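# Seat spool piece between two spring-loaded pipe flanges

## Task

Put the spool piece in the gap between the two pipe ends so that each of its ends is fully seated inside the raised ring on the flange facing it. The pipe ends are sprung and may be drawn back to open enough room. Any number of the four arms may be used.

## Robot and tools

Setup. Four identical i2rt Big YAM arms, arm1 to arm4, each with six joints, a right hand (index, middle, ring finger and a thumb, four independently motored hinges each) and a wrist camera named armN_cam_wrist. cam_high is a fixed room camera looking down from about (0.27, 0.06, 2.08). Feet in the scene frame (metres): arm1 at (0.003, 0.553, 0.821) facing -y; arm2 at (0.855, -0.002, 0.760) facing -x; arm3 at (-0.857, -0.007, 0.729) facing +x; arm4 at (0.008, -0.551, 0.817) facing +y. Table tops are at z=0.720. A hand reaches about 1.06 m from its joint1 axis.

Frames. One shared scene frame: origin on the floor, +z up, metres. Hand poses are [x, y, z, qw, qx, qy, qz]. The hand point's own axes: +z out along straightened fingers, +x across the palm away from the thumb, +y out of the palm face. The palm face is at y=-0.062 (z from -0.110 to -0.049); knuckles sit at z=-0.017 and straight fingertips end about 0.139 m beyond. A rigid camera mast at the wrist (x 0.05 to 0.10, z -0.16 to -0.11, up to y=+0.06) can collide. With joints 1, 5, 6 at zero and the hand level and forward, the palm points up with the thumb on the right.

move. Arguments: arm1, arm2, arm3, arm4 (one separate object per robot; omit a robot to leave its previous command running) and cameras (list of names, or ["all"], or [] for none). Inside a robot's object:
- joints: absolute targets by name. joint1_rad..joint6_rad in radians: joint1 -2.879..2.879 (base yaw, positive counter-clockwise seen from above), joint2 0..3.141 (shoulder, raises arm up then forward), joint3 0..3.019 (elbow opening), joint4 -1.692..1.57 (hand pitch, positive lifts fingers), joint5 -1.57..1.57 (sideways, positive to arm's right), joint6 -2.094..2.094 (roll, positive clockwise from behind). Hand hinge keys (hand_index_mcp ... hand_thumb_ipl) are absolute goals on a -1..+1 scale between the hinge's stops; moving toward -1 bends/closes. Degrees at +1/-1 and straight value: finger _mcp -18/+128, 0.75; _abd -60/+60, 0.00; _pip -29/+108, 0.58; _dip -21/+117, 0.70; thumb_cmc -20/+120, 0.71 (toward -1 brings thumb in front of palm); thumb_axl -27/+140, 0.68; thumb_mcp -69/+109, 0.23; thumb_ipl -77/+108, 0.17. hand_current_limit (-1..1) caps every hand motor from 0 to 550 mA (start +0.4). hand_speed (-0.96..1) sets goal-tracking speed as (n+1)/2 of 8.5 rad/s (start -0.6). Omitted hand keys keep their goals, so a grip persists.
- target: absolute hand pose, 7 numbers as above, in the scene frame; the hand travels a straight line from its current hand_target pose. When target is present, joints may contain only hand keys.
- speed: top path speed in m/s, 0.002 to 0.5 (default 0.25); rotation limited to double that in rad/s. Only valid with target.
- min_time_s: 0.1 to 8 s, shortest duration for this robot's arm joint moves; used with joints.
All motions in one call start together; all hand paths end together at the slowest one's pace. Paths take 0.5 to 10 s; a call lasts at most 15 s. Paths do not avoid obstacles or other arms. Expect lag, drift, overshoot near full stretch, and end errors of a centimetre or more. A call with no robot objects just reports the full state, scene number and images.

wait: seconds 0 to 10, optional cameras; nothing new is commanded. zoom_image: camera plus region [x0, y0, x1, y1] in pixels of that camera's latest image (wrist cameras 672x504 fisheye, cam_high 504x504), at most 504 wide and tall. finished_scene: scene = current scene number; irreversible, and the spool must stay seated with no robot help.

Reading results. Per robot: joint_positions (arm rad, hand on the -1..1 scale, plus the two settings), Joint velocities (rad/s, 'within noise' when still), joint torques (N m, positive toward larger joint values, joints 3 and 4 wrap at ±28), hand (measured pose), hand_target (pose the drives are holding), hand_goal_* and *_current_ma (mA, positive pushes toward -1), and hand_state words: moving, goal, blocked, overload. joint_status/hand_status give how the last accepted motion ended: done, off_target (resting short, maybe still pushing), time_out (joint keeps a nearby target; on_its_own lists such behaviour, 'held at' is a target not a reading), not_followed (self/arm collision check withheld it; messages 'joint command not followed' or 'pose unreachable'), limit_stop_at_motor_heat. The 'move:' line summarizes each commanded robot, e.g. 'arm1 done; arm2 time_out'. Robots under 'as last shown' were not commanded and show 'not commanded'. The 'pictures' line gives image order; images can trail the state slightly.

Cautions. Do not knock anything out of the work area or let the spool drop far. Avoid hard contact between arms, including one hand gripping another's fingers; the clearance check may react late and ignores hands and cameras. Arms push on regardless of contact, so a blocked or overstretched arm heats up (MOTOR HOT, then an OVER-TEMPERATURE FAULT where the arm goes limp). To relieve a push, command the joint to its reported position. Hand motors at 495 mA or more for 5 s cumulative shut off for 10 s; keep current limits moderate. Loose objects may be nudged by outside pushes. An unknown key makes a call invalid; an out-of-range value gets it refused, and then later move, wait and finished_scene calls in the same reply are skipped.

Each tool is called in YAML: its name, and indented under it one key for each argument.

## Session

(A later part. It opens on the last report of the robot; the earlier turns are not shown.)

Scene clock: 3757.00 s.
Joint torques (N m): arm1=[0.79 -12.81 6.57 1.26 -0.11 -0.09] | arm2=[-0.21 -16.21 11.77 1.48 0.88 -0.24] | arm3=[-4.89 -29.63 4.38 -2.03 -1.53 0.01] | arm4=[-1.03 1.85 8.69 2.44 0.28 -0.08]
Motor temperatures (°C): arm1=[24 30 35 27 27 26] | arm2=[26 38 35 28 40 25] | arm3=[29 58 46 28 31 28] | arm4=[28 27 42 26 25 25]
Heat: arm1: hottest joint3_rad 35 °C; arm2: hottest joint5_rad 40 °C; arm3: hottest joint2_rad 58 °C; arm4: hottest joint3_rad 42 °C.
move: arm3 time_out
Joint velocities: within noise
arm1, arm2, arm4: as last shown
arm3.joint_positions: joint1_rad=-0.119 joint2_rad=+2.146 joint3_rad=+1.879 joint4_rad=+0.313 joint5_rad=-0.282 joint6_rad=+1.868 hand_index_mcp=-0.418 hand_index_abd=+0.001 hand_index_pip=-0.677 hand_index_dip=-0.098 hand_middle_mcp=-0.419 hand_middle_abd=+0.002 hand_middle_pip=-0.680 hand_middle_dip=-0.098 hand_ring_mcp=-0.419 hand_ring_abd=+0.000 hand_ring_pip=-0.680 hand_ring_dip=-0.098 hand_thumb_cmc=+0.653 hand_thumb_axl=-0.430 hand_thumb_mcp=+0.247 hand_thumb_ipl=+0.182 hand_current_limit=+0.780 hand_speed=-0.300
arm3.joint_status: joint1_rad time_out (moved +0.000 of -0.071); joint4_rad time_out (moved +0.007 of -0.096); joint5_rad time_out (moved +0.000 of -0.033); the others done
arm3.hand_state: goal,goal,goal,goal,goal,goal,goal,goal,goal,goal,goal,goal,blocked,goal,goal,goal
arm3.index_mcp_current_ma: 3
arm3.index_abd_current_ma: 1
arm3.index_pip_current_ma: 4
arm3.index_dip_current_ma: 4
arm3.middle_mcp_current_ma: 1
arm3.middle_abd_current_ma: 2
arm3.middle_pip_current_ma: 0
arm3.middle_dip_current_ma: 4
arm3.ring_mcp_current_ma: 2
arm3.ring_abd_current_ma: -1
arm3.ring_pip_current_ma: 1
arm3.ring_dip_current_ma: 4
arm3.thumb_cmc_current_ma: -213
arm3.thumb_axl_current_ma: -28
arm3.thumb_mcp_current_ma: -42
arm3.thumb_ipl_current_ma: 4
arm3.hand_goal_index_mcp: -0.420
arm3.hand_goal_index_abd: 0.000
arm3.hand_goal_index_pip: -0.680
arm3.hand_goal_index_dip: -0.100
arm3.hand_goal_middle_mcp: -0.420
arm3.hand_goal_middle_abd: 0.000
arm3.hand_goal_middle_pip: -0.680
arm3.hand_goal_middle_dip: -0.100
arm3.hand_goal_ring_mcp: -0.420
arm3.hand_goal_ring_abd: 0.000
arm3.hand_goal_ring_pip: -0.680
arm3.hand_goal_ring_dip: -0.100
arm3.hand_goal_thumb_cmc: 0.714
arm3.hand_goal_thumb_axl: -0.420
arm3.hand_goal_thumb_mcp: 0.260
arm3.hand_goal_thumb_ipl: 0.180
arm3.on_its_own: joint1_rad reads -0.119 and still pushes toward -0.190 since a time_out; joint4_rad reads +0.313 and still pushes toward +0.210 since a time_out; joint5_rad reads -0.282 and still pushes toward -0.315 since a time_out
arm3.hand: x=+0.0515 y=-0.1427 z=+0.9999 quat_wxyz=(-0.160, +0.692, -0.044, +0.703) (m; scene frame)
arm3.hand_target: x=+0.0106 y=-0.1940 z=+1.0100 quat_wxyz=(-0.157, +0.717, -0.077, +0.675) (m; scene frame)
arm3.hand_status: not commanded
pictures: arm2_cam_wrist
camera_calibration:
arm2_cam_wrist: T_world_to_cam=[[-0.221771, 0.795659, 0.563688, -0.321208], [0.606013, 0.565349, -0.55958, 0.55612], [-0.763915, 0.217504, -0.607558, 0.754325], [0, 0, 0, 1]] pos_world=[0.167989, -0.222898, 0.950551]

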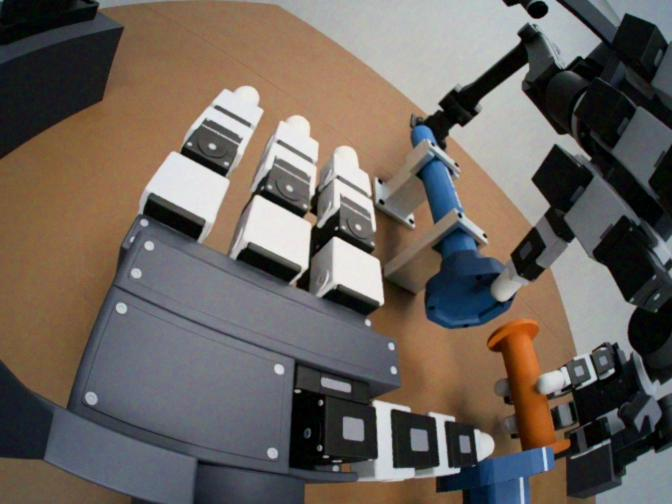

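move:
  arm3: {"joints": {"joint1_rad": -0.19, "joint2_rad": 2.028, "joint3_rad": 1.80, "joint4_rad": 0.22, "joint5_rad": -0.315}, "min_time_s": 0.5}
  cameras: ["arm2_cam_wrist", "cam_high"]

zoom_image:
  camera: "arm2_cam_wrist"
  region: [400, 230, 540, 370]

zoom_image:
  camera: "cam_high"
  region: [185, 205, 245, 245]

Scene clock: 3768.10 s.
Joint torques (N m): arm1=[0.79 -12.81 6.56 1.26 -0.11 -0.09] | arm2=[-0.15 -16.5 11.69 1.51 0.86 -0.24] | arm3=[-4.72 -30.74 4.83 -1.95 -1.52 0.02] | arm4=[-0.79 2.32 8.77 2.5 0.23 -0.08]
Motor temperatures (°C): arm1=[24 30 35 27 27 26] | arm2=[26 38 35 28 39 25] | arm3=[29 57 45 28 31 28] | arm4=[28 27 42 26 25 25]
Heat: arm1: hottest joint3_rad 35 °C; arm2: hottest joint5_rad 39 °C; arm3: hottest joint2_rad 57 °C; arm4: hottest joint3_rad 42 °C.
move: arm3 time_out
Joint velocities: within noise
arm1, arm2, arm4: as last shown
arm3.joint_positions: joint1_rad=-0.118 joint2_rad=+2.142 joint3_rad=+1.873 joint4_rad=+0.321 joint5_rad=-0.282 joint6_rad=+1.867 hand_index_mcp=-0.418 hand_index_abd=+0.001 hand_index_pip=-0.677 hand_index_dip=-0.098 hand_middle_mcp=-0.419 hand_middle_abd=+0.002 hand_middle_pip=-0.680 hand_middle_dip=-0.098 hand_ring_mcp=-0.419 hand_ring_abd=+0.000 hand_ring_pip=-0.680 hand_ring_dip=-0.098 hand_thumb_cmc=+0.650 hand_thumb_axl=-0.430 hand_thumb_mcp=+0.247 hand_thumb_ipl=+0.182 hand_current_limit=+0.780 hand_speed=-0.300
arm3.joint_status: joint1_rad time_out (moved +0.000 of -0.071); joint4_rad time_out (moved +0.008 of -0.093); joint5_rad time_out (moved +0.000 of -0.033); the others done
arm3.hand_state: goal,goal,goal,goal,goal,goal,goal,goal,goal,goal,goal,goal,blocked,goal,goal,goal
arm3.index_mcp_current_ma: 3
arm3.index_abd_current_ma: 1
arm3.index_pip_current_ma: 4
arm3.index_dip_current_ma: 4
arm3.middle_mcp_current_ma: 1
arm3.middle_abd_current_ma: 2
arm3.middle_pip_current_ma: 0
arm3.middle_dip_current_ma: 4
arm3.ring_mcp_current_ma: 2
arm3.ring_abd_current_ma: -1
arm3.ring_pip_current_ma: 1
arm3.ring_dip_current_ma: 4
arm3.thumb_cmc_current_ma: -227
arm3.thumb_axl_current_ma: -29
arm3.thumb_mcp_current_ma: -42
arm3.thumb_ipl_current_ma: 4
arm3.hand_goal_index_mcp: -0.420
arm3.hand_goal_index_abd: 0.000
arm3.hand_goal_index_pip: -0.680
arm3.hand_goal_index_dip: -0.100
arm3.hand_goal_middle_mcp: -0.420
arm3.hand_goal_middle_abd: 0.000
arm3.hand_goal_middle_pip: -0.680
arm3.hand_goal_middle_dip: -0.100
arm3.hand_goal_ring_mcp: -0.420
arm3.hand_goal_ring_abd: 0.000
arm3.hand_goal_ring_pip: -0.680
arm3.hand_goal_ring_dip: -0.100
arm3.hand_goal_thumb_cmc: 0.714
arm3.hand_goal_thumb_axl: -0.420
arm3.hand_goal_thumb_mcp: 0.260
arm3.hand_goal_thumb_ipl: 0.180
arm3.on_its_own: joint1_rad reads -0.118 and still pushes toward -0.190 since a time_out; joint4_rad reads +0.321 and still pushes toward +0.220 since a time_out; joint5_rad reads -0.282 and still pushes toward -0.315 since a time_out
arm3.hand: x=+0.0506 y=-0.1419 z=+1.0017 quat_wxyz=(-0.159, +0.690, -0.043, +0.705) (m; scene frame)
arm3.hand_target: x=+0.0087 y=-0.1933 z=+1.0273 quat_wxyz=(-0.156, +0.708, -0.073, +0.685) (m; scene frame)
arm3.hand_status: not commanded
pictures: arm2_cam_wrist, cam_high
camera_calibration:
arm2_cam_wrist: T_world_to_cam=[[-0.221771, 0.795659, 0.563688, -0.321208], [0.606013, 0.565349, -0.55958, 0.55612], [-0.763915, 0.217504, -0.607558, 0.754325], [0, 0, 0, 1]] pos_world=[0.167989, -0.222898, 0.950551]

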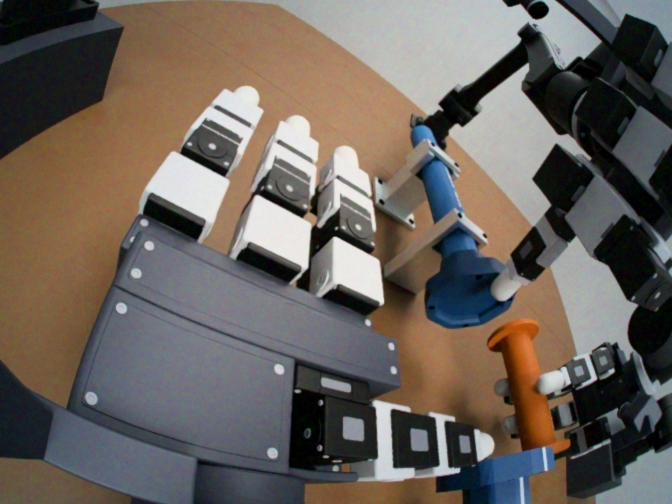

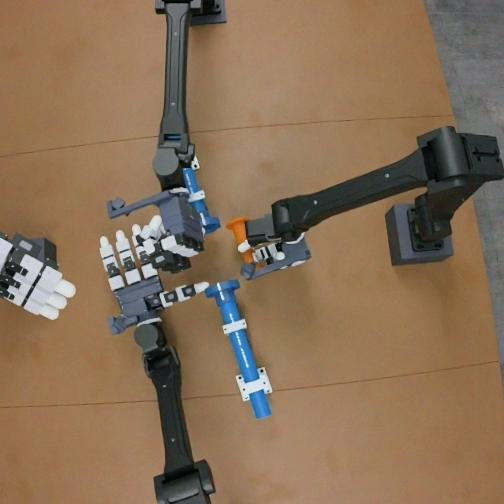

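Scaled by 3.600 from the camera's 672x504 image, which has a finer 960x720 frame.

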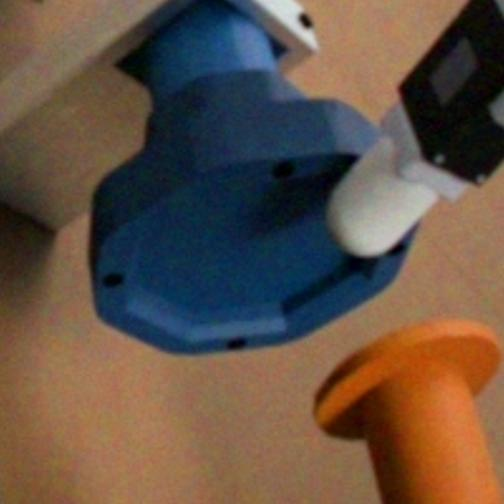

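Scaled by 8.400 from the camera's 504x504 image, which has a finer 720x720 frame.

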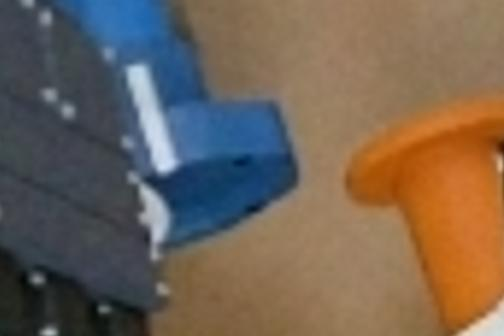

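move:
  cameras: ["cam_high","arm2_cam_wrist","arm1_cam_wrist"]

zoom_image:
  camera: "cam_high"
  region: [180, 190, 300, 310]

Scene clock: 3809.10 s.
Joint torques (N m): arm1=[0.79 -12.86 6.56 1.26 -0.11 -0.09] | arm2=[-0.5 -16.32 11.62 1.57 0.86 -0.25] | arm3=[-4.78 -30.74 4.77 -1.98 -1.52 0.03] | arm4=[-1.08 1.55 8.68 2.33 0.23 -0.08]
Motor temperatures (°C): arm1=[24 30 35 27 27 26] | arm2=[26 38 35 28 38 25] | arm3=[29 54 44 28 32 28] | arm4=[28 27 42 26 25 25]
Heat: arm1: hottest joint3_rad 35 °C; arm2: hottest joint2_rad 38 °C; arm3: hottest joint2_rad 54 °C; arm4: hottest joint3_rad 42 °C.
Joint velocities: within noise
arm1.joint_positions: joint1_rad=+0.030 joint2_rad=+1.650 joint3_rad=+0.880 joint4_rad=-0.956 joint5_rad=+0.044 joint6_rad=-0.252 hand_index_mcp=-0.069 hand_index_abd=+0.002 hand_index_pip=-0.119 hand_index_dip=+1.000 hand_middle_mcp=-0.078 hand_middle_abd=+0.001 hand_middle_pip=-0.113 hand_middle_dip=+1.000 hand_ring_mcp=-0.909 hand_ring_abd=+0.030 hand_ring_pip=-0.131 hand_ring_dip=+0.265 hand_thumb_cmc=-0.655 hand_thumb_axl=+0.678 hand_thumb_mcp=-0.030 hand_thumb_ipl=+0.186 hand_current_limit=+0.750 hand_speed=-0.300
arm1.joint_status: not commanded
arm1.hand_state: blocked,goal,blocked,goal,blocked,goal,blocked,goal,blocked,blocked,goal,goal,goal,goal,blocked,goal
arm1.index_mcp_current_ma: 311
arm1.index_abd_current_ma: 4
arm1.index_pip_current_ma: 115
arm1.index_dip_current_ma: 0
arm1.middle_mcp_current_ma: 271
arm1.middle_abd_current_ma: 3
arm1.middle_pip_current_ma: 140
arm1.middle_dip_current_ma: 0
arm1.ring_mcp_current_ma: 312
arm1.ring_abd_current_ma: 94
arm1.ring_pip_current_ma: 68
arm1.ring_dip_current_ma: 15
arm1.thumb_cmc_current_ma: 16
arm1.thumb_axl_current_ma: 1
arm1.thumb_mcp_current_ma: 481
arm1.thumb_ipl_current_ma: 89
arm1.hand_goal_index_mcp: -0.140
arm1.hand_goal_index_abd: 0.000
arm1.hand_goal_index_pip: -0.150
arm1.hand_goal_index_dip: 1.000
arm1.hand_goal_middle_mcp: -0.140
arm1.hand_goal_middle_abd: 0.000
arm1.hand_goal_middle_pip: -0.150
arm1.hand_goal_middle_dip: 1.000
arm1.hand_goal_ring_mcp: -0.980
arm1.hand_goal_ring_abd: 0.000
arm1.hand_goal_ring_pip: -0.150
arm1.hand_goal_ring_dip: 0.260
arm1.hand_goal_thumb_cmc: -0.660
arm1.hand_goal_thumb_axl: 0.678
arm1.hand_goal_thumb_mcp: -0.150
arm1.hand_goal_thumb_ipl: 0.168
arm1.hand: x=+0.0010 y=+0.1100 z=+0.7999 quat_wxyz=(-0.079, +0.988, +0.135, -0.009) (m; scene frame)
arm1.hand_target: x=-0.0020 y=+0.0936 z=+0.8230 quat_wxyz=(-0.043, +0.990, +0.134, -0.013) (m; scene frame)
arm1.hand_status: not commanded
arm2.joint_positions: joint1_rad=+0.267 joint2_rad=+2.309 joint3_rad=+1.479 joint4_rad=+0.809 joint5_rad=+0.012 joint6_rad=+0.024 hand_index_mcp=+0.758 hand_index_abd=+0.002 hand_index_pip=+0.580 hand_index_dip=+0.697 hand_middle_mcp=+0.759 hand_middle_abd=+0.001 hand_middle_pip=+0.580 hand_middle_dip=+0.698 hand_ring_mcp=+0.759 hand_ring_abd=+0.001 hand_ring_pip=+0.580 hand_ring_dip=+0.697 hand_thumb_cmc=+0.767 hand_thumb_axl=-0.412 hand_thumb_mcp=+0.260 hand_thumb_ipl=+0.183 hand_current_limit=+0.780 hand_speed=-0.300
arm2.joint_status: not commanded
arm2.hand_state: goal,goal,goal,goal,goal,goal,goal,goal,goal,goal,goal,goal,blocked,goal,blocked,goal
arm2.index_mcp_current_ma: 2
arm2.index_abd_current_ma: 0
arm2.index_pip_current_ma: 0
arm2.index_dip_current_ma: 0
arm2.middle_mcp_current_ma: 2
arm2.middle_abd_current_ma: 0
arm2.middle_pip_current_ma: 0
arm2.middle_dip_current_ma: 0
arm2.ring_mcp_current_ma: 2
arm2.ring_abd_current_ma: 0
arm2.ring_pip_current_ma: 0
arm2.ring_dip_current_ma: 0
arm2.thumb_cmc_current_ma: 57
arm2.thumb_axl_current_ma: -5
arm2.thumb_mcp_current_ma: 31
arm2.thumb_ipl_current_ma: 7
arm2.hand_goal_index_mcp: 0.750
arm2.hand_goal_index_abd: 0.000
arm2.hand_goal_index_pip: 0.580
arm2.hand_goal_index_dip: 0.700
arm2.hand_goal_middle_mcp: 0.750
arm2.hand_goal_middle_abd: 0.000
arm2.hand_goal_middle_pip: 0.580
arm2.hand_goal_middle_dip: 0.700
arm2.hand_goal_ring_mcp: 0.750
arm2.hand_goal_ring_abd: 0.000
arm2.hand_goal_ring_pip: 0.580
arm2.hand_goal_ring_dip: 0.700
arm2.hand_goal_thumb_cmc: 0.714
arm2.hand_goal_thumb_axl: -0.400
arm2.hand_goal_thumb_mcp: 0.230
arm2.hand_goal_thumb_ipl: 0.170
arm2.hand: x=+0.0422 y=-0.1914 z=+0.9218 quat_wxyz=(-0.557, -0.560, +0.444, +0.423) (m; scene frame)
arm2.hand_target: x=+0.0311 y=-0.1822 z=+0.9302 quat_wxyz=(-0.551, -0.552, +0.443, +0.442) (m; scene frame)
arm2.hand_status: not commanded
arm3.joint_positions: joint1_rad=-0.118 joint2_rad=+2.142 joint3_rad=+1.873 joint4_rad=+0.321 joint5_rad=-0.282 joint6_rad=+1.867 hand_index_mcp=-0.418 hand_index_abd=+0.001 hand_index_pip=-0.677 hand_index_dip=-0.098 hand_middle_mcp=-0.419 hand_middle_abd=+0.002 hand_middle_pip=-0.680 hand_middle_dip=-0.098 hand_ring_mcp=-0.419 hand_ring_abd=+0.000 hand_ring_pip=-0.680 hand_ring_dip=-0.098 hand_thumb_cmc=+0.650 hand_thumb_axl=-0.430 hand_thumb_mcp=+0.247 hand_thumb_ipl=+0.182 hand_current_limit=+0.780 hand_speed=-0.300
arm3.joint_status: joint1_rad time_out (moved +0.000 of -0.071); joint4_rad time_out (moved +0.008 of -0.093); joint5_rad time_out (moved +0.000 of -0.033); the others done
arm3.hand_state: goal,goal,goal,goal,goal,goal,goal,goal,goal,goal,goal,goal,blocked,goal,goal,goal
arm3.index_mcp_current_ma: 3
arm3.index_abd_current_ma: 1
arm3.index_pip_current_ma: 4
arm3.index_dip_current_ma: 4
arm3.middle_mcp_current_ma: 1
arm3.middle_abd_current_ma: 2
arm3.middle_pip_current_ma: 0
arm3.middle_dip_current_ma: 4
arm3.ring_mcp_current_ma: 2
arm3.ring_abd_current_ma: -1
arm3.ring_pip_current_ma: 1
arm3.ring_dip_current_ma: 4
arm3.thumb_cmc_current_ma: -227
arm3.thumb_axl_current_ma: -29
arm3.thumb_mcp_current_ma: -42
arm3.thumb_ipl_current_ma: 4
arm3.hand_goal_index_mcp: -0.420
arm3.hand_goal_index_abd: 0.000
arm3.hand_goal_index_pip: -0.680
arm3.hand_goal_index_dip: -0.100
arm3.hand_goal_middle_mcp: -0.420
arm3.hand_goal_middle_abd: 0.000
arm3.hand_goal_middle_pip: -0.680
arm3.hand_goal_middle_dip: -0.100
arm3.hand_goal_ring_mcp: -0.420
arm3.hand_goal_ring_abd: 0.000
arm3.hand_goal_ring_pip: -0.680
arm3.hand_goal_ring_dip: -0.100
arm3.hand_goal_thumb_cmc: 0.714
arm3.hand_goal_thumb_axl: -0.420
arm3.hand_goal_thumb_mcp: 0.260
arm3.hand_goal_thumb_ipl: 0.180
arm3.on_its_own: joint1_rad reads -0.118 and still pushes toward -0.190 since a time_out; joint4_rad reads +0.321 and still pushes toward +0.220 since a time_out; joint5_rad reads -0.282 and still pushes toward -0.315 since a time_out
arm3.hand: x=+0.0506 y=-0.1419 z=+1.0017 quat_wxyz=(-0.159, +0.690, -0.043, +0.705) (m; scene frame)
arm3.hand_target: x=+0.0087 y=-0.1933 z=+1.0273 quat_wxyz=(-0.156, +0.708, -0.073, +0.685) (m; scene frame)
arm3.hand_status: not commanded
arm4.joint_positions: joint1_rad=-0.465 joint2_rad=+0.615 joint3_rad=+1.366 joint4_rad=-1.199 joint5_rad=+0.099 joint6_rad=+1.070 hand_index_mcp=+0.756 hand_index_abd=+0.000 hand_index_pip=+0.577 hand_index_dip=+0.696 hand_middle_mcp=+0.756 hand_middle_abd=+0.000 hand_middle_pip=+0.577 hand_middle_dip=+0.696 hand_ring_mcp=+0.756 hand_ring_abd=+0.000 hand_ring_pip=+0.577 hand_ring_dip=+0.696 hand_thumb_cmc=+0.716 hand_thumb_axl=+0.677 hand_thumb_mcp=+0.226 hand_thumb_ipl=+0.168 hand_current_limit=+0.400 hand_speed=-0.600
arm4.joint_status: not commanded
arm4.hand_state: goal,goal,goal,goal,goal,goal,goal,goal,goal,goal,goal,goal,goal,goal,goal,goal
arm4.index_mcp_current_ma: 0
arm4.index_abd_current_ma: 0
arm4.index_pip_current_ma: 0
arm4.index_dip_current_ma: 0
arm4.middle_mcp_current_ma: 0
arm4.middle_abd_current_ma: 0
arm4.middle_pip_current_ma: 0
arm4.middle_dip_current_ma: 0
arm4.ring_mcp_current_ma: 0
arm4.ring_abd_current_ma: 0
arm4.ring_pip_current_ma: 0
arm4.ring_dip_current_ma: 0
arm4.thumb_cmc_current_ma: 0
arm4.thumb_axl_current_ma: 0
arm4.thumb_mcp_current_ma: 0
arm4.thumb_ipl_current_ma: 0
arm4.hand_goal_index_mcp: 0.754
arm4.hand_goal_index_abd: 0.000
arm4.hand_goal_index_pip: 0.576
arm4.hand_goal_index_dip: 0.696
arm4.hand_goal_middle_mcp: 0.754
arm4.hand_goal_middle_abd: 0.000
arm4.hand_goal_middle_pip: 0.576
arm4.hand_goal_middle_dip: 0.696
arm4.hand_goal_ring_mcp: 0.754
arm4.hand_goal_ring_abd: 0.000
arm4.hand_goal_ring_pip: 0.576
arm4.hand_goal_ring_dip: 0.696
arm4.hand_goal_thumb_cmc: 0.714
arm4.hand_goal_thumb_axl: 0.678
arm4.hand_goal_thumb_mcp: 0.226
arm4.hand_goal_thumb_ipl: 0.168
arm4.hand: x=+0.2036 y=-0.3639 z=+1.4001 quat_wxyz=(-0.114, +0.600, +0.595, +0.523) (m; scene frame)
arm4.hand_target: x=+0.2018 y=-0.3671 z=+1.4143 quat_wxyz=(-0.119, +0.594, +0.588, +0.536) (m; scene frame)
arm4.hand_status: not commanded
pictures: arm1_cam_wrist, arm2_cam_wrist, cam_high
camera_calibration:
arm1_cam_wrist: T_world_to_cam=[[-0.577865, -0.803606, -0.142439, 0.237162], [-0.52403, 0.231547, 0.819621, -0.733316], [-0.625671, 0.548273, -0.554917, 0.507143], [0, 0, 0, 1]] pos_world=[0.0700723, 0.0823297, 0.916244]
arm2_cam_wrist: T_world_to_cam=[[-0.221771, 0.795659, 0.563688, -0.321208], [0.606013, 0.565349, -0.55958, 0.55612], [-0.763915, 0.217504, -0.607558, 0.754325], [0, 0, 0, 1]] pos_world=[0.167989, -0.222898, 0.950551]

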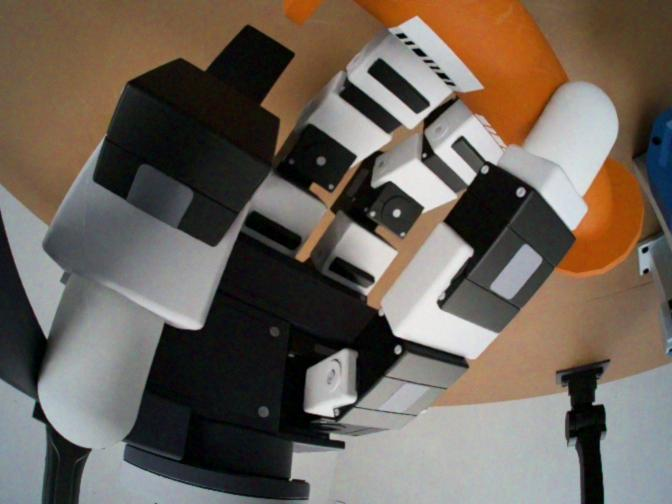

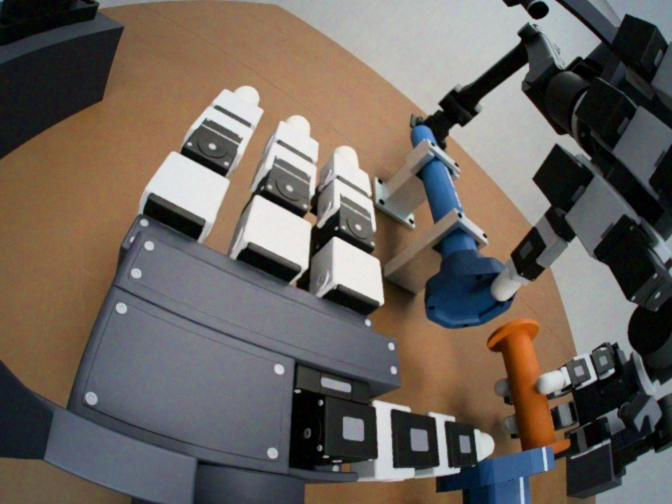

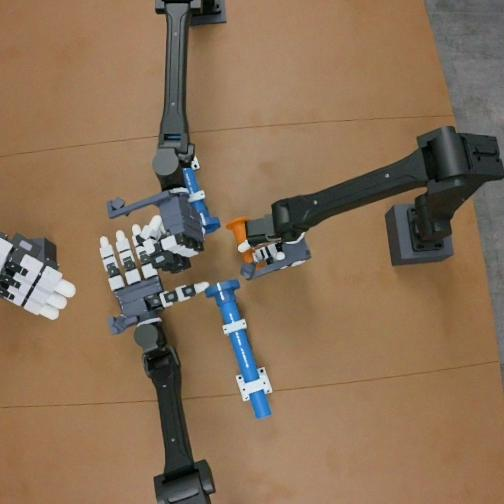

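Scaled by 4.200 from the camera's 504x504 image, which has a finer 720x720 frame.

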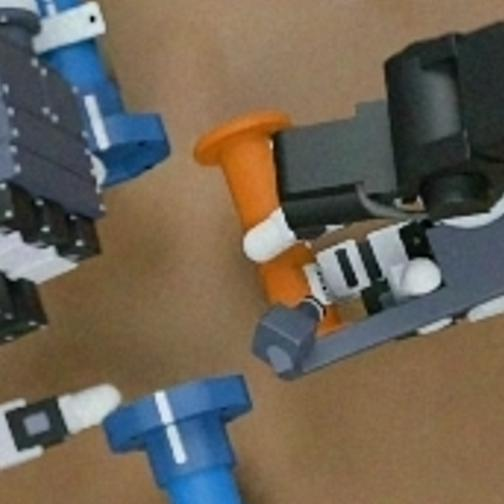

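move:
  arm2: {"target": [0.0797, -0.1670, 0.9200, -0.5337, -0.5337, 0.4639, 0.4639], "speed": 0.1}

move:
  arm1: {"target": [0.0145, 0.0311, 0.8170, -0.0424, 0.9899, 0.1345, -0.0128], "speed": 0.08}
  cameras: ["cam_high", "arm2_cam_wrist"]

zoom_image:
  camera: "cam_high"
  region: [185, 200, 265, 280]

zoom_image:
  camera: "arm2_cam_wrist"
  region: [410, 240, 570, 400]

Scene clock: 3857.30 s.
Joint torques (N m): arm1=[0.79 -12.81 6.57 1.26 -0.11 -0.09] | arm2=[0.97 -18.84 1.26 2.89 4.03 -0.24] | arm3=[-4.89 -30.56 4.83 -1.98 -1.5 0.03] | arm4=[-1.55 2.26 8.83 2.45 0.27 -0.06]
Motor temperatures (°C): arm1=[24 30 35 27 27 26] | arm2=[26 38 35 28 37 25] | arm3=[29 55 43 28 32 28] | arm4=[28 27 42 26 25 25]
Heat: arm1: hottest joint3_rad 35 °C; arm2: hottest joint2_rad 38 °C; arm3: hottest joint2_rad 55 °C; arm4: hottest joint3_rad 42 °C.
move: arm2 off_target
Joint velocities: within noise
arm1, arm3, arm4: as last shown
arm2.joint_positions: joint1_rad=+0.268 joint2_rad=+2.295 joint3_rad=+1.420 joint4_rad=+0.886 joint5_rad=+0.022 joint6_rad=+0.023 hand_index_mcp=+0.758 hand_index_abd=+0.002 hand_index_pip=+0.580 hand_index_dip=+0.697 hand_middle_mcp=+0.759 hand_middle_abd=+0.001 hand_middle_pip=+0.580 hand_middle_dip=+0.698 hand_ring_mcp=+0.759 hand_ring_abd=+0.001 hand_ring_pip=+0.580 hand_ring_dip=+0.697 hand_thumb_cmc=+0.755 hand_thumb_axl=-0.425 hand_thumb_mcp=+0.263 hand_thumb_ipl=+0.184 hand_current_limit=+0.780 hand_speed=-0.300
arm2.joint_status: not commanded
arm2.hand_state: goal,goal,goal,goal,goal,goal,goal,goal,goal,goal,goal,goal,blocked,blocked,blocked,goal
arm2.index_mcp_current_ma: 2
arm2.index_abd_current_ma: 0
arm2.index_pip_current_ma: 0
arm2.index_dip_current_ma: 0
arm2.middle_mcp_current_ma: 2
arm2.middle_abd_current_ma: 0
arm2.middle_pip_current_ma: 0
arm2.middle_dip_current_ma: 0
arm2.ring_mcp_current_ma: 2
arm2.ring_abd_current_ma: 0
arm2.ring_pip_current_ma: 0
arm2.ring_dip_current_ma: 0
arm2.thumb_cmc_current_ma: 35
arm2.thumb_axl_current_ma: -20
arm2.thumb_mcp_current_ma: 38
arm2.thumb_ipl_current_ma: 8
arm2.hand_goal_index_mcp: 0.750
arm2.hand_goal_index_abd: 0.000
arm2.hand_goal_index_pip: 0.580
arm2.hand_goal_index_dip: 0.700
arm2.hand_goal_middle_mcp: 0.750
arm2.hand_goal_middle_abd: 0.000
arm2.hand_goal_middle_pip: 0.580
arm2.hand_goal_middle_dip: 0.700
arm2.hand_goal_ring_mcp: 0.750
arm2.hand_goal_ring_abd: 0.000
arm2.hand_goal_ring_pip: 0.580
arm2.hand_goal_ring_dip: 0.700
arm2.hand_goal_thumb_cmc: 0.714
arm2.hand_goal_thumb_axl: -0.400
arm2.hand_goal_thumb_mcp: 0.230
arm2.hand_goal_thumb_ipl: 0.170
arm2.hand: x=+0.0604 y=-0.1857 z=+0.9225 quat_wxyz=(-0.564, -0.549, +0.440, +0.433) (m; scene frame)
arm2.hand_target: x=+0.0777 y=-0.1676 z=+0.9201 quat_wxyz=(-0.535, -0.535, +0.463, +0.463) (m; scene frame)
arm2.hand_status: off_target (0.027 m and 5.9 deg from the pose sent, 0.045 m and 6.5 deg at the start)
arm3.on_its_own: joint1_rad reads -0.118 and still pushes toward -0.190 since a time_out; joint4_rad reads +0.321 and still pushes toward +0.220 since a time_out; joint5_rad reads -0.282 and still pushes toward -0.315 since a time_out
pictures: none

Scene clock: 3858.73 s.
Joint torques (N m): arm1=[2.32 -10.99 10.29 0.27 -0.18 0.08] | arm2=[1.03 -19.25 1.21 2.84 4.01 -0.28] | arm3=[-4.95 -30.74 4.81 -1.96 -1.53 0.02] | arm4=[-1.03 1.61 8.75 2.73 0.19 -0.1]
Motor temperatures (°C): arm1=[24 30 35 27 27 26] | arm2=[26 38 35 28 38 25] | arm3=[29 55 43 28 32 28] | arm4=[28 27 42 26 25 25]
Heat: arm1: hottest joint3_rad 35 °C; arm2: hottest joint2_rad 38 °C; arm3: hottest joint2_rad 55 °C; arm4: hottest joint3_rad 42 °C.
move: arm1 off_target
Joint velocities: within noise
arm1.joint_positions: joint1_rad=+0.048 joint2_rad=+1.747 joint3_rad=+1.010 joint4_rad=-0.966 joint5_rad=+0.042 joint6_rad=-0.233 hand_index_mcp=-0.069 hand_index_abd=+0.002 hand_index_pip=-0.119 hand_index_dip=+1.000 hand_middle_mcp=-0.078 hand_middle_abd=+0.001 hand_middle_pip=-0.113 hand_middle_dip=+1.000 hand_ring_mcp=-0.909 hand_ring_abd=+0.030 hand_ring_pip=-0.131 hand_ring_dip=+0.265 hand_thumb_cmc=-0.655 hand_thumb_axl=+0.678 hand_thumb_mcp=-0.030 hand_thumb_ipl=+0.186 hand_current_limit=+0.750 hand_speed=-0.300
arm1.joint_status: not commanded
arm1.hand_state: blocked,goal,blocked,goal,blocked,goal,blocked,goal,blocked,blocked,goal,goal,goal,goal,blocked,goal
arm1.index_mcp_current_ma: 312
arm1.index_abd_current_ma: 4
arm1.index_pip_current_ma: 116
arm1.index_dip_current_ma: 0
arm1.middle_mcp_current_ma: 271
arm1.middle_abd_current_ma: 3
arm1.middle_pip_current_ma: 140
arm1.middle_dip_current_ma: 0
arm1.ring_mcp_current_ma: 312
arm1.ring_abd_current_ma: 94
arm1.ring_pip_current_ma: 68
arm1.ring_dip_current_ma: 15
arm1.thumb_cmc_current_ma: 16
arm1.thumb_axl_current_ma: 1
arm1.thumb_mcp_current_ma: 481
arm1.thumb_ipl_current_ma: 89
arm1.hand_goal_index_mcp: -0.140
arm1.hand_goal_index_abd: 0.000
arm1.hand_goal_index_pip: -0.150
arm1.hand_goal_index_dip: 1.000
arm1.hand_goal_middle_mcp: -0.140
arm1.hand_goal_middle_abd: 0.000
arm1.hand_goal_middle_pip: -0.150
arm1.hand_goal_middle_dip: 1.000
arm1.hand_goal_ring_mcp: -0.980
arm1.hand_goal_ring_abd: 0.000
arm1.hand_goal_ring_pip: -0.150
arm1.hand_goal_ring_dip: 0.260
arm1.hand_goal_thumb_cmc: -0.660
arm1.hand_goal_thumb_axl: 0.678
arm1.hand_goal_thumb_mcp: -0.150
arm1.hand_goal_thumb_ipl: 0.168
arm1.hand: x=+0.0097 y=+0.0599 z=+0.7991 quat_wxyz=(-0.067, +0.989, +0.135, -0.011) (m; scene frame)
arm1.hand_target: x=+0.0145 y=+0.0325 z=+0.8179 quat_wxyz=(-0.042, +0.990, +0.134, -0.013) (m; scene frame)
arm1.hand_status: off_target (0.034 m and 2.8 deg from the pose sent, 0.082 m and 4.2 deg at the start)
arm2, arm3, arm4: as last shown
arm2.hand: x=+0.0604 y=-0.1858 z=+0.9225 quat_wxyz=(-0.564, -0.549, +0.440, +0.433) (m; scene frame)
arm3.on_its_own: joint1_rad reads -0.118 and still pushes toward -0.190 since a time_out; joint4_rad reads +0.321 and still pushes toward +0.220 since a time_out; joint5_rad reads -0.282 and still pushes toward -0.315 since a time_out
pictures: arm2_cam_wrist, cam_high
camera_calibration:
arm2_cam_wrist: T_world_to_cam=[[-0.197806, 0.801816, 0.563884, -0.322444], [0.593193, 0.555877, -0.582343, 0.562339], [-0.780381, 0.219301, -0.585587, 0.748488], [0, 0, 0, 1]] pos_world=[0.186749, -0.218195, 0.9476]

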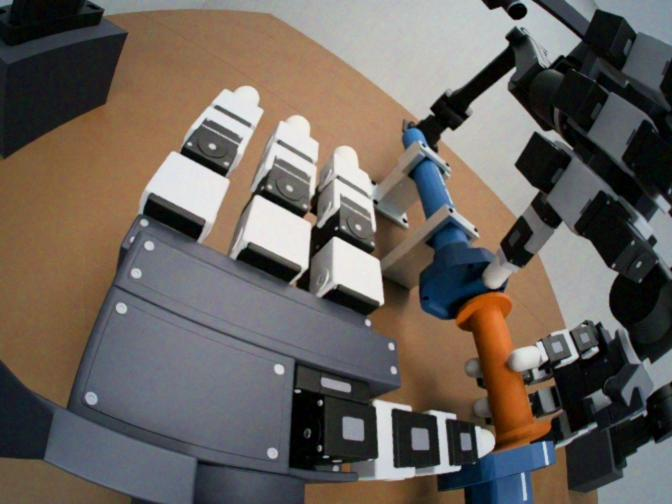

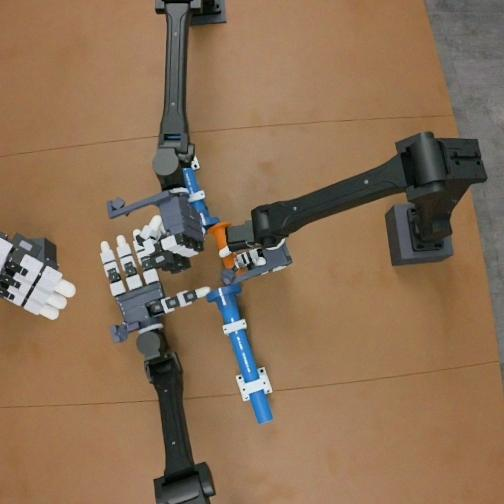

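Scaled by 6.300 from the camera's 504x504 image, which has a finer 720x720 frame.

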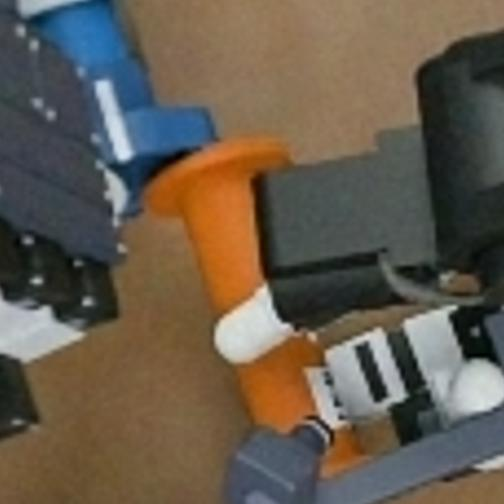

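Scaled by 3.150 from the camera's 672x504 image, which has a finer 960x720 frame.

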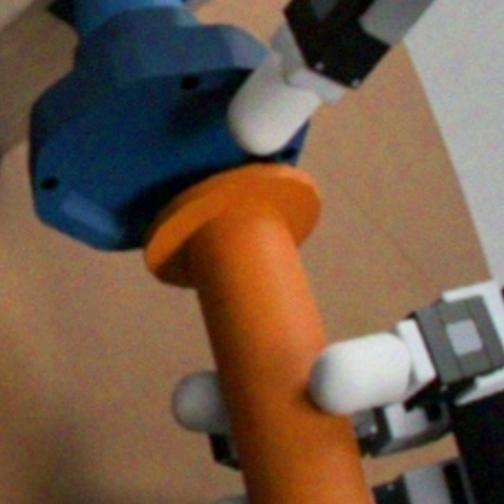

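move:
  arm1: {"target": [0.0228, 0.0152, 0.8170, -0.0424, 0.9899, 0.1345, -0.0128], "speed": 0.06}

move:
  arm1: {"target": [0.0272, -0.0047, 0.8170, -0.0424, 0.9899, 0.1345, -0.0128], "speed": 0.06}
  cameras: ["cam_high", "arm2_cam_wrist", "arm1_cam_wrist"]

zoom_image:
  camera: "cam_high"
  region: [185, 200, 265, 280]

zoom_image:
  camera: "arm2_cam_wrist"
  region: [410, 240, 570, 400]

Scene clock: 3884.03 s.
Joint torques (N m): arm1=[2.08 -11.52 10.43 0.28 -0.17 0.08] | arm2=[1.08 -18.78 1.26 2.71 4.03 -0.25] | arm3=[-4.78 -30.68 4.81 -1.95 -1.52 0.03] | arm4=[-0.73 1.9 8.79 2.36 0.26 -0.06]
Motor temperatures (°C): arm1=[24 31 36 27 27 26] | arm2=[26 40 33 28 53 25] | arm3=[29 56 43 28 32 28] | arm4=[28 27 42 26 25 25]
Heat: arm1: hottest joint3_rad 36 °C; arm2: hottest joint5_rad 53 °C; arm3: hottest joint2_rad 56 °C; arm4: hottest joint3_rad 42 °C.
move: arm1 off_target
Joint velocities: within noise
arm1.joint_positions: joint1_rad=+0.065 joint2_rad=+1.782 joint3_rad=+1.061 joint4_rad=-0.982 joint5_rad=+0.040 joint6_rad=-0.217 hand_index_mcp=-0.069 hand_index_abd=+0.002 hand_index_pip=-0.119 hand_index_dip=+1.000 hand_middle_mcp=-0.078 hand_middle_abd=+0.001 hand_middle_pip=-0.113 hand_middle_dip=+1.000 hand_ring_mcp=-0.909 hand_ring_abd=+0.030 hand_ring_pip=-0.131 hand_ring_dip=+0.265 hand_thumb_cmc=-0.655 hand_thumb_axl=+0.678 hand_thumb_mcp=-0.030 hand_thumb_ipl=+0.186 hand_current_limit=+0.750 hand_speed=-0.300
arm1.joint_status: not commanded
arm1.hand_state: blocked,goal,blocked,goal,blocked,goal,blocked,goal,blocked,blocked,goal,goal,goal,goal,blocked,goal
arm1.index_mcp_current_ma: 312
arm1.index_abd_current_ma: 4
arm1.index_pip_current_ma: 116
arm1.index_dip_current_ma: 0
arm1.middle_mcp_current_ma: 271
arm1.middle_abd_current_ma: 3
arm1.middle_pip_current_ma: 140
arm1.middle_dip_current_ma: 0
arm1.ring_mcp_current_ma: 312
arm1.ring_abd_current_ma: 94
arm1.ring_pip_current_ma: 68
arm1.ring_dip_current_ma: 15
arm1.thumb_cmc_current_ma: 16
arm1.thumb_axl_current_ma: 1
arm1.thumb_mcp_current_ma: 481
arm1.thumb_ipl_current_ma: 89
arm1.hand_goal_index_mcp: -0.140
arm1.hand_goal_index_abd: 0.000
arm1.hand_goal_index_pip: -0.150
arm1.hand_goal_index_dip: 1.000
arm1.hand_goal_middle_mcp: -0.140
arm1.hand_goal_middle_abd: 0.000
arm1.hand_goal_middle_pip: -0.150
arm1.hand_goal_middle_dip: 1.000
arm1.hand_goal_ring_mcp: -0.980
arm1.hand_goal_ring_abd: 0.000
arm1.hand_goal_ring_pip: -0.150
arm1.hand_goal_ring_dip: 0.260
arm1.hand_goal_thumb_cmc: -0.660
arm1.hand_goal_thumb_axl: 0.678
arm1.hand_goal_thumb_mcp: -0.150
arm1.hand_goal_thumb_ipl: 0.168
arm1.hand: x=+0.0175 y=+0.0435 z=+0.7990 quat_wxyz=(-0.067, +0.989, +0.135, -0.011) (m; scene frame)
arm1.hand_target: x=+0.0228 y=+0.0166 z=+0.8179 quat_wxyz=(-0.042, +0.990, +0.135, -0.013) (m; scene frame)
arm1.hand_status: off_target (0.034 m and 2.8 deg from the pose sent, 0.050 m and 2.8 deg at the start)
arm2, arm3, arm4: as last shown
arm3.on_its_own: joint1_rad reads -0.118 and still pushes toward -0.190 since a time_out; joint4_rad reads +0.321 and still pushes toward +0.220 since a time_out; joint5_rad reads -0.282 and still pushes toward -0.315 since a time_out
pictures: none

Scene clock: 3885.13 s.
Joint torques (N m): arm1=[1.49 -12.16 6.91 0.53 -0.09 0] | arm2=[0.91 -18.84 1.21 2.85 4.01 -0.25] | arm3=[-4.78 -30.86 4.81 -1.94 -1.53 0.02] | arm4=[-1.14 1.61 8.79 2.37 0.23 -0.07]
Motor temperatures (°C): arm1=[24 31 36 27 27 26] | arm2=[26 40 33 28 54 25] | arm3=[29 56 43 28 32 28] | arm4=[28 27 42 26 25 25]
Heat: arm1: hottest joint3_rad 36 °C; arm2: hottest joint5_rad 54 °C; arm3: hottest joint2_rad 56 °C; arm4: hottest joint3_rad 42 °C.
move: arm1 not_followed
Joint velocities: within noise
arm1.joint_positions: joint1_rad=+0.066 joint2_rad=+1.798 joint3_rad=+1.066 joint4_rad=-0.992 joint5_rad=+0.040 joint6_rad=-0.216 hand_index_mcp=-0.069 hand_index_abd=+0.002 hand_index_pip=-0.119 hand_index_dip=+1.000 hand_middle_mcp=-0.078 hand_middle_abd=+0.001 hand_middle_pip=-0.113 hand_middle_dip=+1.000 hand_ring_mcp=-0.909 hand_ring_abd=+0.030 hand_ring_pip=-0.131 hand_ring_dip=+0.265 hand_thumb_cmc=-0.655 hand_thumb_axl=+0.678 hand_thumb_mcp=-0.030 hand_thumb_ipl=+0.186 hand_current_limit=+0.750 hand_speed=-0.300
arm1.joint_status: not commanded
arm1.hand_state: blocked,goal,blocked,goal,blocked,goal,blocked,goal,blocked,blocked,goal,goal,goal,goal,blocked,goal
arm1.index_mcp_current_ma: 312
arm1.index_abd_current_ma: 4
arm1.index_pip_current_ma: 117
arm1.index_dip_current_ma: 0
arm1.middle_mcp_current_ma: 271
arm1.middle_abd_current_ma: 3
arm1.middle_pip_current_ma: 140
arm1.middle_dip_current_ma: 0
arm1.ring_mcp_current_ma: 312
arm1.ring_abd_current_ma: 94
arm1.ring_pip_current_ma: 68
arm1.ring_dip_current_ma: 15
arm1.thumb_cmc_current_ma: 16
arm1.thumb_axl_current_ma: 1
arm1.thumb_mcp_current_ma: 481
arm1.thumb_ipl_current_ma: 90
arm1.hand_goal_index_mcp: -0.140
arm1.hand_goal_index_abd: 0.000
arm1.hand_goal_index_pip: -0.150
arm1.hand_goal_index_dip: 1.000
arm1.hand_goal_middle_mcp: -0.140
arm1.hand_goal_middle_abd: 0.000
arm1.hand_goal_middle_pip: -0.150
arm1.hand_goal_middle_dip: 1.000
arm1.hand_goal_ring_mcp: -0.980
arm1.hand_goal_ring_abd: 0.000
arm1.hand_goal_ring_pip: -0.150
arm1.hand_goal_ring_dip: 0.260
arm1.hand_goal_thumb_cmc: -0.660
arm1.hand_goal_thumb_axl: 0.678
arm1.hand_goal_thumb_mcp: -0.150
arm1.hand_goal_thumb_ipl: 0.168
arm1.hand: x=+0.0180 y=+0.0462 z=+0.7924 quat_wxyz=(-0.077, +0.988, +0.135, -0.010) (m; scene frame)
arm1.hand_target: x=+0.0182 y=+0.0388 z=+0.7990 quat_wxyz=(-0.068, +0.988, +0.135, -0.011) (m; scene frame)
arm1.hand_status: not_followed (0.057 m and 4.0 deg from the pose sent, 0.052 m and 2.8 deg at the start)
arm2, arm4: as last shown
arm3.joint_positions: joint1_rad=-0.118 joint2_rad=+2.142 joint3_rad=+1.873 joint4_rad=+0.321 joint5_rad=-0.282 joint6_rad=+1.867 hand_index_mcp=-0.418 hand_index_abd=+0.001 hand_index_pip=-0.677 hand_index_dip=-0.098 hand_middle_mcp=-0.419 hand_middle_abd=+0.002 hand_middle_pip=-0.680 hand_middle_dip=-0.098 hand_ring_mcp=-0.419 hand_ring_abd=+0.000 hand_ring_pip=-0.680 hand_ring_dip=-0.098 hand_thumb_cmc=+0.650 hand_thumb_axl=-0.430 hand_thumb_mcp=+0.247 hand_thumb_ipl=+0.182 hand_current_limit=+0.780 hand_speed=-0.300
arm3.joint_status: not commanded
arm3.hand_state: goal,goal,goal,goal,goal,goal,goal,goal,goal,goal,goal,goal,blocked,goal,goal,goal
arm3.index_mcp_current_ma: 3
arm3.index_abd_current_ma: 1
arm3.index_pip_current_ma: 4
arm3.index_dip_current_ma: 4
arm3.middle_mcp_current_ma: 1
arm3.middle_abd_current_ma: 2
arm3.middle_pip_current_ma: 0
arm3.middle_dip_current_ma: 4
arm3.ring_mcp_current_ma: 2
arm3.ring_abd_current_ma: -1
arm3.ring_pip_current_ma: 1
arm3.ring_dip_current_ma: 4
arm3.thumb_cmc_current_ma: -227
arm3.thumb_axl_current_ma: -29
arm3.thumb_mcp_current_ma: -42
arm3.thumb_ipl_current_ma: 4
arm3.hand_goal_index_mcp: -0.420
arm3.hand_goal_index_abd: 0.000
arm3.hand_goal_index_pip: -0.680
arm3.hand_goal_index_dip: -0.100
arm3.hand_goal_middle_mcp: -0.420
arm3.hand_goal_middle_abd: 0.000
arm3.hand_goal_middle_pip: -0.680
arm3.hand_goal_middle_dip: -0.100
arm3.hand_goal_ring_mcp: -0.420
arm3.hand_goal_ring_abd: 0.000
arm3.hand_goal_ring_pip: -0.680
arm3.hand_goal_ring_dip: -0.100
arm3.hand_goal_thumb_cmc: 0.714
arm3.hand_goal_thumb_axl: -0.420
arm3.hand_goal_thumb_mcp: 0.260
arm3.hand_goal_thumb_ipl: 0.180
arm3.on_its_own: joint1_rad reads -0.118 and still pushes toward -0.190 since a time_out; joint4_rad reads +0.321 and still pushes toward +0.220 since a time_out; joint5_rad reads -0.282 and still pushes toward -0.315 since a time_out
arm3.hand: x=+0.0506 y=-0.1419 z=+1.0017 quat_wxyz=(-0.159, +0.690, -0.043, +0.705) (m; scene frame)
arm3.hand_target: x=+0.0087 y=-0.1933 z=+1.0273 quat_wxyz=(-0.156, +0.708, -0.073, +0.685) (m; scene frame)
arm3.hand_status: not commanded
pictures: arm1_cam_wrist, arm2_cam_wrist, cam_high
pose unreachable (arm1 arm): on one or more control steps of this call this arm could not follow its commanded pose, so it was not sent that pose on those steps. On the call's last step it was still not sent that pose. It may still have moved: this result reports where it is.
cause: moving toward the commanded pose would bring a part of the arm too close to another arm (a part of this arm and the arm3 arm's hand, 27 mm apart when this arm was first held).
camera_calibration:
arm1_cam_wrist: T_world_to_cam=[[-0.57825, -0.804004, -0.138584, 0.191616], [-0.522933, 0.234867, 0.819377, -0.703416], [-0.626233, 0.546275, -0.556252, 0.549807], [0, 0, 0, 1]] pos_world=[0.0872701, 0.0189237, 0.908748]
arm2_cam_wrist: T_world_to_cam=[[-0.197806, 0.801816, 0.563884, -0.322444], [0.593193, 0.555877, -0.582343, 0.562339], [-0.780381, 0.219301, -0.585587, 0.748488], [0, 0, 0, 1]] pos_world=[0.186749, -0.218195, 0.9476]

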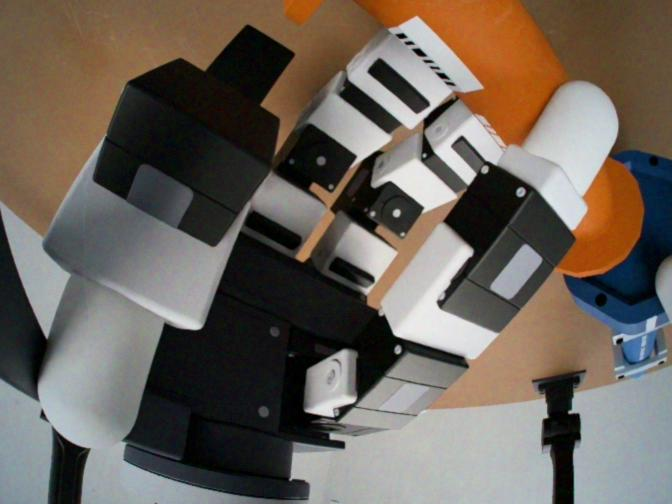

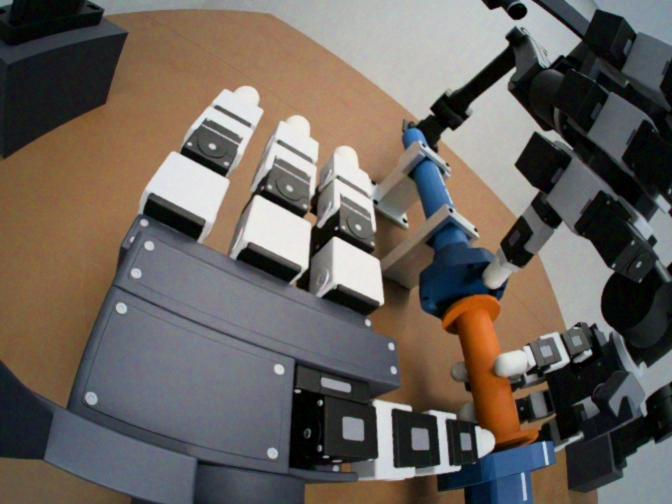

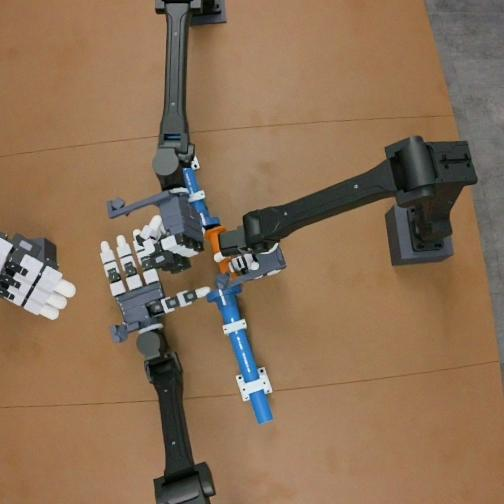

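Scaled by 6.300 from the camera's 504x504 image, which has a finer 720x720 frame.

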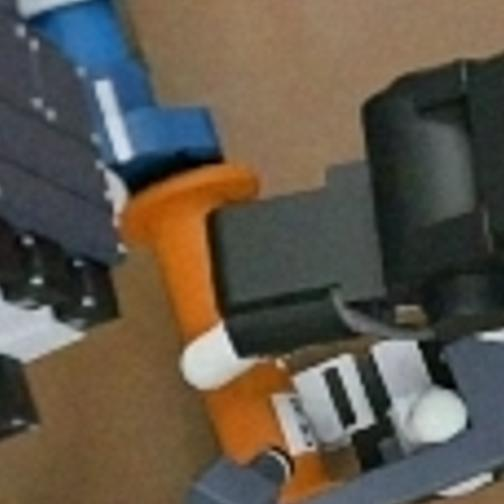

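Scaled by 3.150 from the camera's 672x504 image, which has a finer 960x720 frame.

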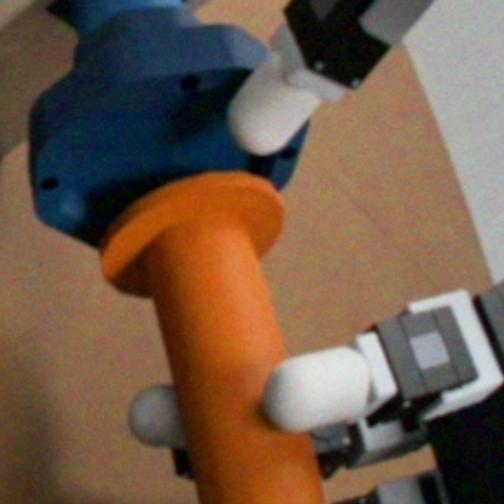

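move:
  arm1: {"target": [0.0030, 0.0936, 0.8170, -0.0424, 0.9899, 0.1345, -0.0128], "speed": 0.1}

move:
  arm2: {"target": [0.0300, -0.1825, 0.9300, -0.5515, -0.5515, 0.4426, 0.4426], "speed": 0.08}
  cameras: ["cam_high"]

Scene clock: 3962.40 s.
Joint torques (N m): arm1=[0.91 -12.45 6.48 1.28 -0.08 -0.09] | arm2=[0.73 -18.67 1.22 2.8 4.02 -0.23] | arm3=[-5.07 -30.62 4.83 -1.92 -1.52 0.03] | arm4=[-1.49 1.67 8.73 2.43 0.23 -0.05]
Motor temperatures (°C): arm1=[24 31 35 27 27 26] | arm2=[26 41 31 28 70 25] | arm3=[29 57 42 28 33 28] | arm4=[28 27 42 26 25 25]
Heat: arm1: hottest joint3_rad 35 °C; arm2: hottest joint5_rad 70 °C; arm3: hottest joint2_rad 57 °C; arm4: hottest joint3_rad 42 °C.
move: arm1 off_target
Joint velocities: within noise
arm1.joint_positions: joint1_rad=+0.042 joint2_rad=+1.656 joint3_rad=+0.874 joint4_rad=-0.939 joint5_rad=+0.043 joint6_rad=-0.239 hand_index_mcp=-0.069 hand_index_abd=+0.002 hand_index_pip=-0.118 hand_index_dip=+1.000 hand_middle_mcp=-0.078 hand_middle_abd=+0.001 hand_middle_pip=-0.113 hand_middle_dip=+1.000 hand_ring_mcp=-0.909 hand_ring_abd=+0.030 hand_ring_pip=-0.131 hand_ring_dip=+0.265 hand_thumb_cmc=-0.655 hand_thumb_axl=+0.678 hand_thumb_mcp=-0.031 hand_thumb_ipl=+0.187 hand_current_limit=+0.750 hand_speed=-0.300
arm1.joint_status: not commanded
arm1.hand_state: blocked,goal,blocked,goal,blocked,goal,blocked,goal,blocked,blocked,goal,goal,goal,goal,blocked,goal
arm1.index_mcp_current_ma: 313
arm1.index_abd_current_ma: 4
arm1.index_pip_current_ma: 118
arm1.index_dip_current_ma: 0
arm1.middle_mcp_current_ma: 271
arm1.middle_abd_current_ma: 3
arm1.middle_pip_current_ma: 140
arm1.middle_dip_current_ma: 0
arm1.ring_mcp_current_ma: 312
arm1.ring_abd_current_ma: 94
arm1.ring_pip_current_ma: 68
arm1.ring_dip_current_ma: 15
arm1.thumb_cmc_current_ma: 16
arm1.thumb_axl_current_ma: 1
arm1.thumb_mcp_current_ma: 481
arm1.thumb_ipl_current_ma: 90
arm1.hand_goal_index_mcp: -0.140
arm1.hand_goal_index_abd: 0.000
arm1.hand_goal_index_pip: -0.150
arm1.hand_goal_index_dip: 1.000
arm1.hand_goal_middle_mcp: -0.140
arm1.hand_goal_middle_abd: 0.000
arm1.hand_goal_middle_pip: -0.150
arm1.hand_goal_middle_dip: 1.000
arm1.hand_goal_ring_mcp: -0.980
arm1.hand_goal_ring_abd: 0.000
arm1.hand_goal_ring_pip: -0.150
arm1.hand_goal_ring_dip: 0.260
arm1.hand_goal_thumb_cmc: -0.660
arm1.hand_goal_thumb_axl: 0.678
arm1.hand_goal_thumb_mcp: -0.150
arm1.hand_goal_thumb_ipl: 0.168
arm1.hand: x=+0.0055 y=+0.1099 z=+0.7960 quat_wxyz=(-0.076, +0.988, +0.135, -0.010) (m; scene frame)
arm1.hand_target: x=+0.0030 y=+0.0940 z=+0.8170 quat_wxyz=(-0.043, +0.990, +0.135, -0.013) (m; scene frame)
arm1.hand_status: off_target (0.027 m and 3.9 deg from the pose sent, 0.056 m and 3.9 deg at the start)
arm2, arm3, arm4: as last shown
arm3.on_its_own: joint1_rad reads -0.118 and still pushes toward -0.190 since a time_out; joint4_rad reads +0.321 and still pushes toward +0.220 since a time_out; joint5_rad reads -0.282 and still pushes toward -0.315 since a time_out
pictures: none

Scene clock: 3963.70 s.
Joint torques (N m): arm1=[0.85 -12.51 6.48 1.29 -0.08 -0.09] | arm2=[-0.21 -15.97 11.63 1.48 0.91 -0.26] | arm3=[-4.48 -30.74 4.81 -1.95 -1.51 0.02] | arm4=[-0.97 1.61 8.84 2.26 0.25 -0.1]
Motor temperatures (°C): arm1=[24 31 35 27 27 26] | arm2=[26 41 31 28 69 25] | arm3=[29 57 42 28 33 28] | arm4=[28 27 42 26 25 25]
Heat: arm1: hottest joint3_rad 35 °C; arm2: hottest joint5_rad 69 °C; arm3: hottest joint2_rad 57 °C; arm4: hottest joint3_rad 42 °C.
move: arm2 off_target
Joint velocities: within noise
arm1, arm3, arm4: as last shown
arm2.joint_positions: joint1_rad=+0.268 joint2_rad=+2.309 joint3_rad=+1.481 joint4_rad=+0.809 joint5_rad=+0.011 joint6_rad=+0.025 hand_index_mcp=+0.758 hand_index_abd=+0.002 hand_index_pip=+0.580 hand_index_dip=+0.697 hand_middle_mcp=+0.759 hand_middle_abd=+0.001 hand_middle_pip=+0.580 hand_middle_dip=+0.698 hand_ring_mcp=+0.759 hand_ring_abd=+0.001 hand_ring_pip=+0.580 hand_ring_dip=+0.697 hand_thumb_cmc=+0.769 hand_thumb_axl=-0.413 hand_thumb_mcp=+0.261 hand_thumb_ipl=+0.184 hand_current_limit=+0.780 hand_speed=-0.300
arm2.joint_status: not commanded
arm2.hand_state: goal,goal,goal,goal,goal,goal,goal,goal,goal,goal,goal,goal,blocked,goal,blocked,goal
arm2.index_mcp_current_ma: 2
arm2.index_abd_current_ma: 0
arm2.index_pip_current_ma: 0
arm2.index_dip_current_ma: 0
arm2.middle_mcp_current_ma: 2
arm2.middle_abd_current_ma: 0
arm2.middle_pip_current_ma: 0
arm2.middle_dip_current_ma: 0
arm2.ring_mcp_current_ma: 2
arm2.ring_abd_current_ma: 0
arm2.ring_pip_current_ma: 0
arm2.ring_dip_current_ma: 0
arm2.thumb_cmc_current_ma: 61
arm2.thumb_axl_current_ma: -6
arm2.thumb_mcp_current_ma: 33
arm2.thumb_ipl_current_ma: 8
arm2.hand_goal_index_mcp: 0.750
arm2.hand_goal_index_abd: 0.000
arm2.hand_goal_index_pip: 0.580
arm2.hand_goal_index_dip: 0.700
arm2.hand_goal_middle_mcp: 0.750
arm2.hand_goal_middle_abd: 0.000
arm2.hand_goal_middle_pip: 0.580
arm2.hand_goal_middle_dip: 0.700
arm2.hand_goal_ring_mcp: 0.750
arm2.hand_goal_ring_abd: 0.000
arm2.hand_goal_ring_pip: 0.580
arm2.hand_goal_ring_dip: 0.700
arm2.hand_goal_thumb_cmc: 0.714
arm2.hand_goal_thumb_axl: -0.400
arm2.hand_goal_thumb_mcp: 0.230
arm2.hand_goal_thumb_ipl: 0.170
arm2.hand: x=+0.0419 y=-0.1919 z=+0.9224 quat_wxyz=(-0.558, -0.559, +0.444, +0.423) (m; scene frame)
arm2.hand_target: x=+0.0310 y=-0.1822 z=+0.9300 quat_wxyz=(-0.551, -0.552, +0.443, +0.442) (m; scene frame)
arm2.hand_status: off_target (0.017 m and 2.5 deg from the pose sent, 0.032 m and 1.9 deg at the start)
arm3.on_its_own: joint1_rad reads -0.118 and still pushes toward -0.190 since a time_out; joint4_rad reads +0.321 and still pushes toward +0.220 since a time_out; joint5_rad reads -0.282 and still pushes toward -0.315 since a time_out
pictures: cam_high

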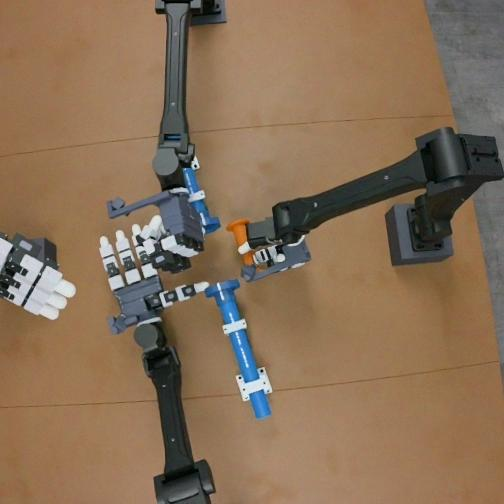

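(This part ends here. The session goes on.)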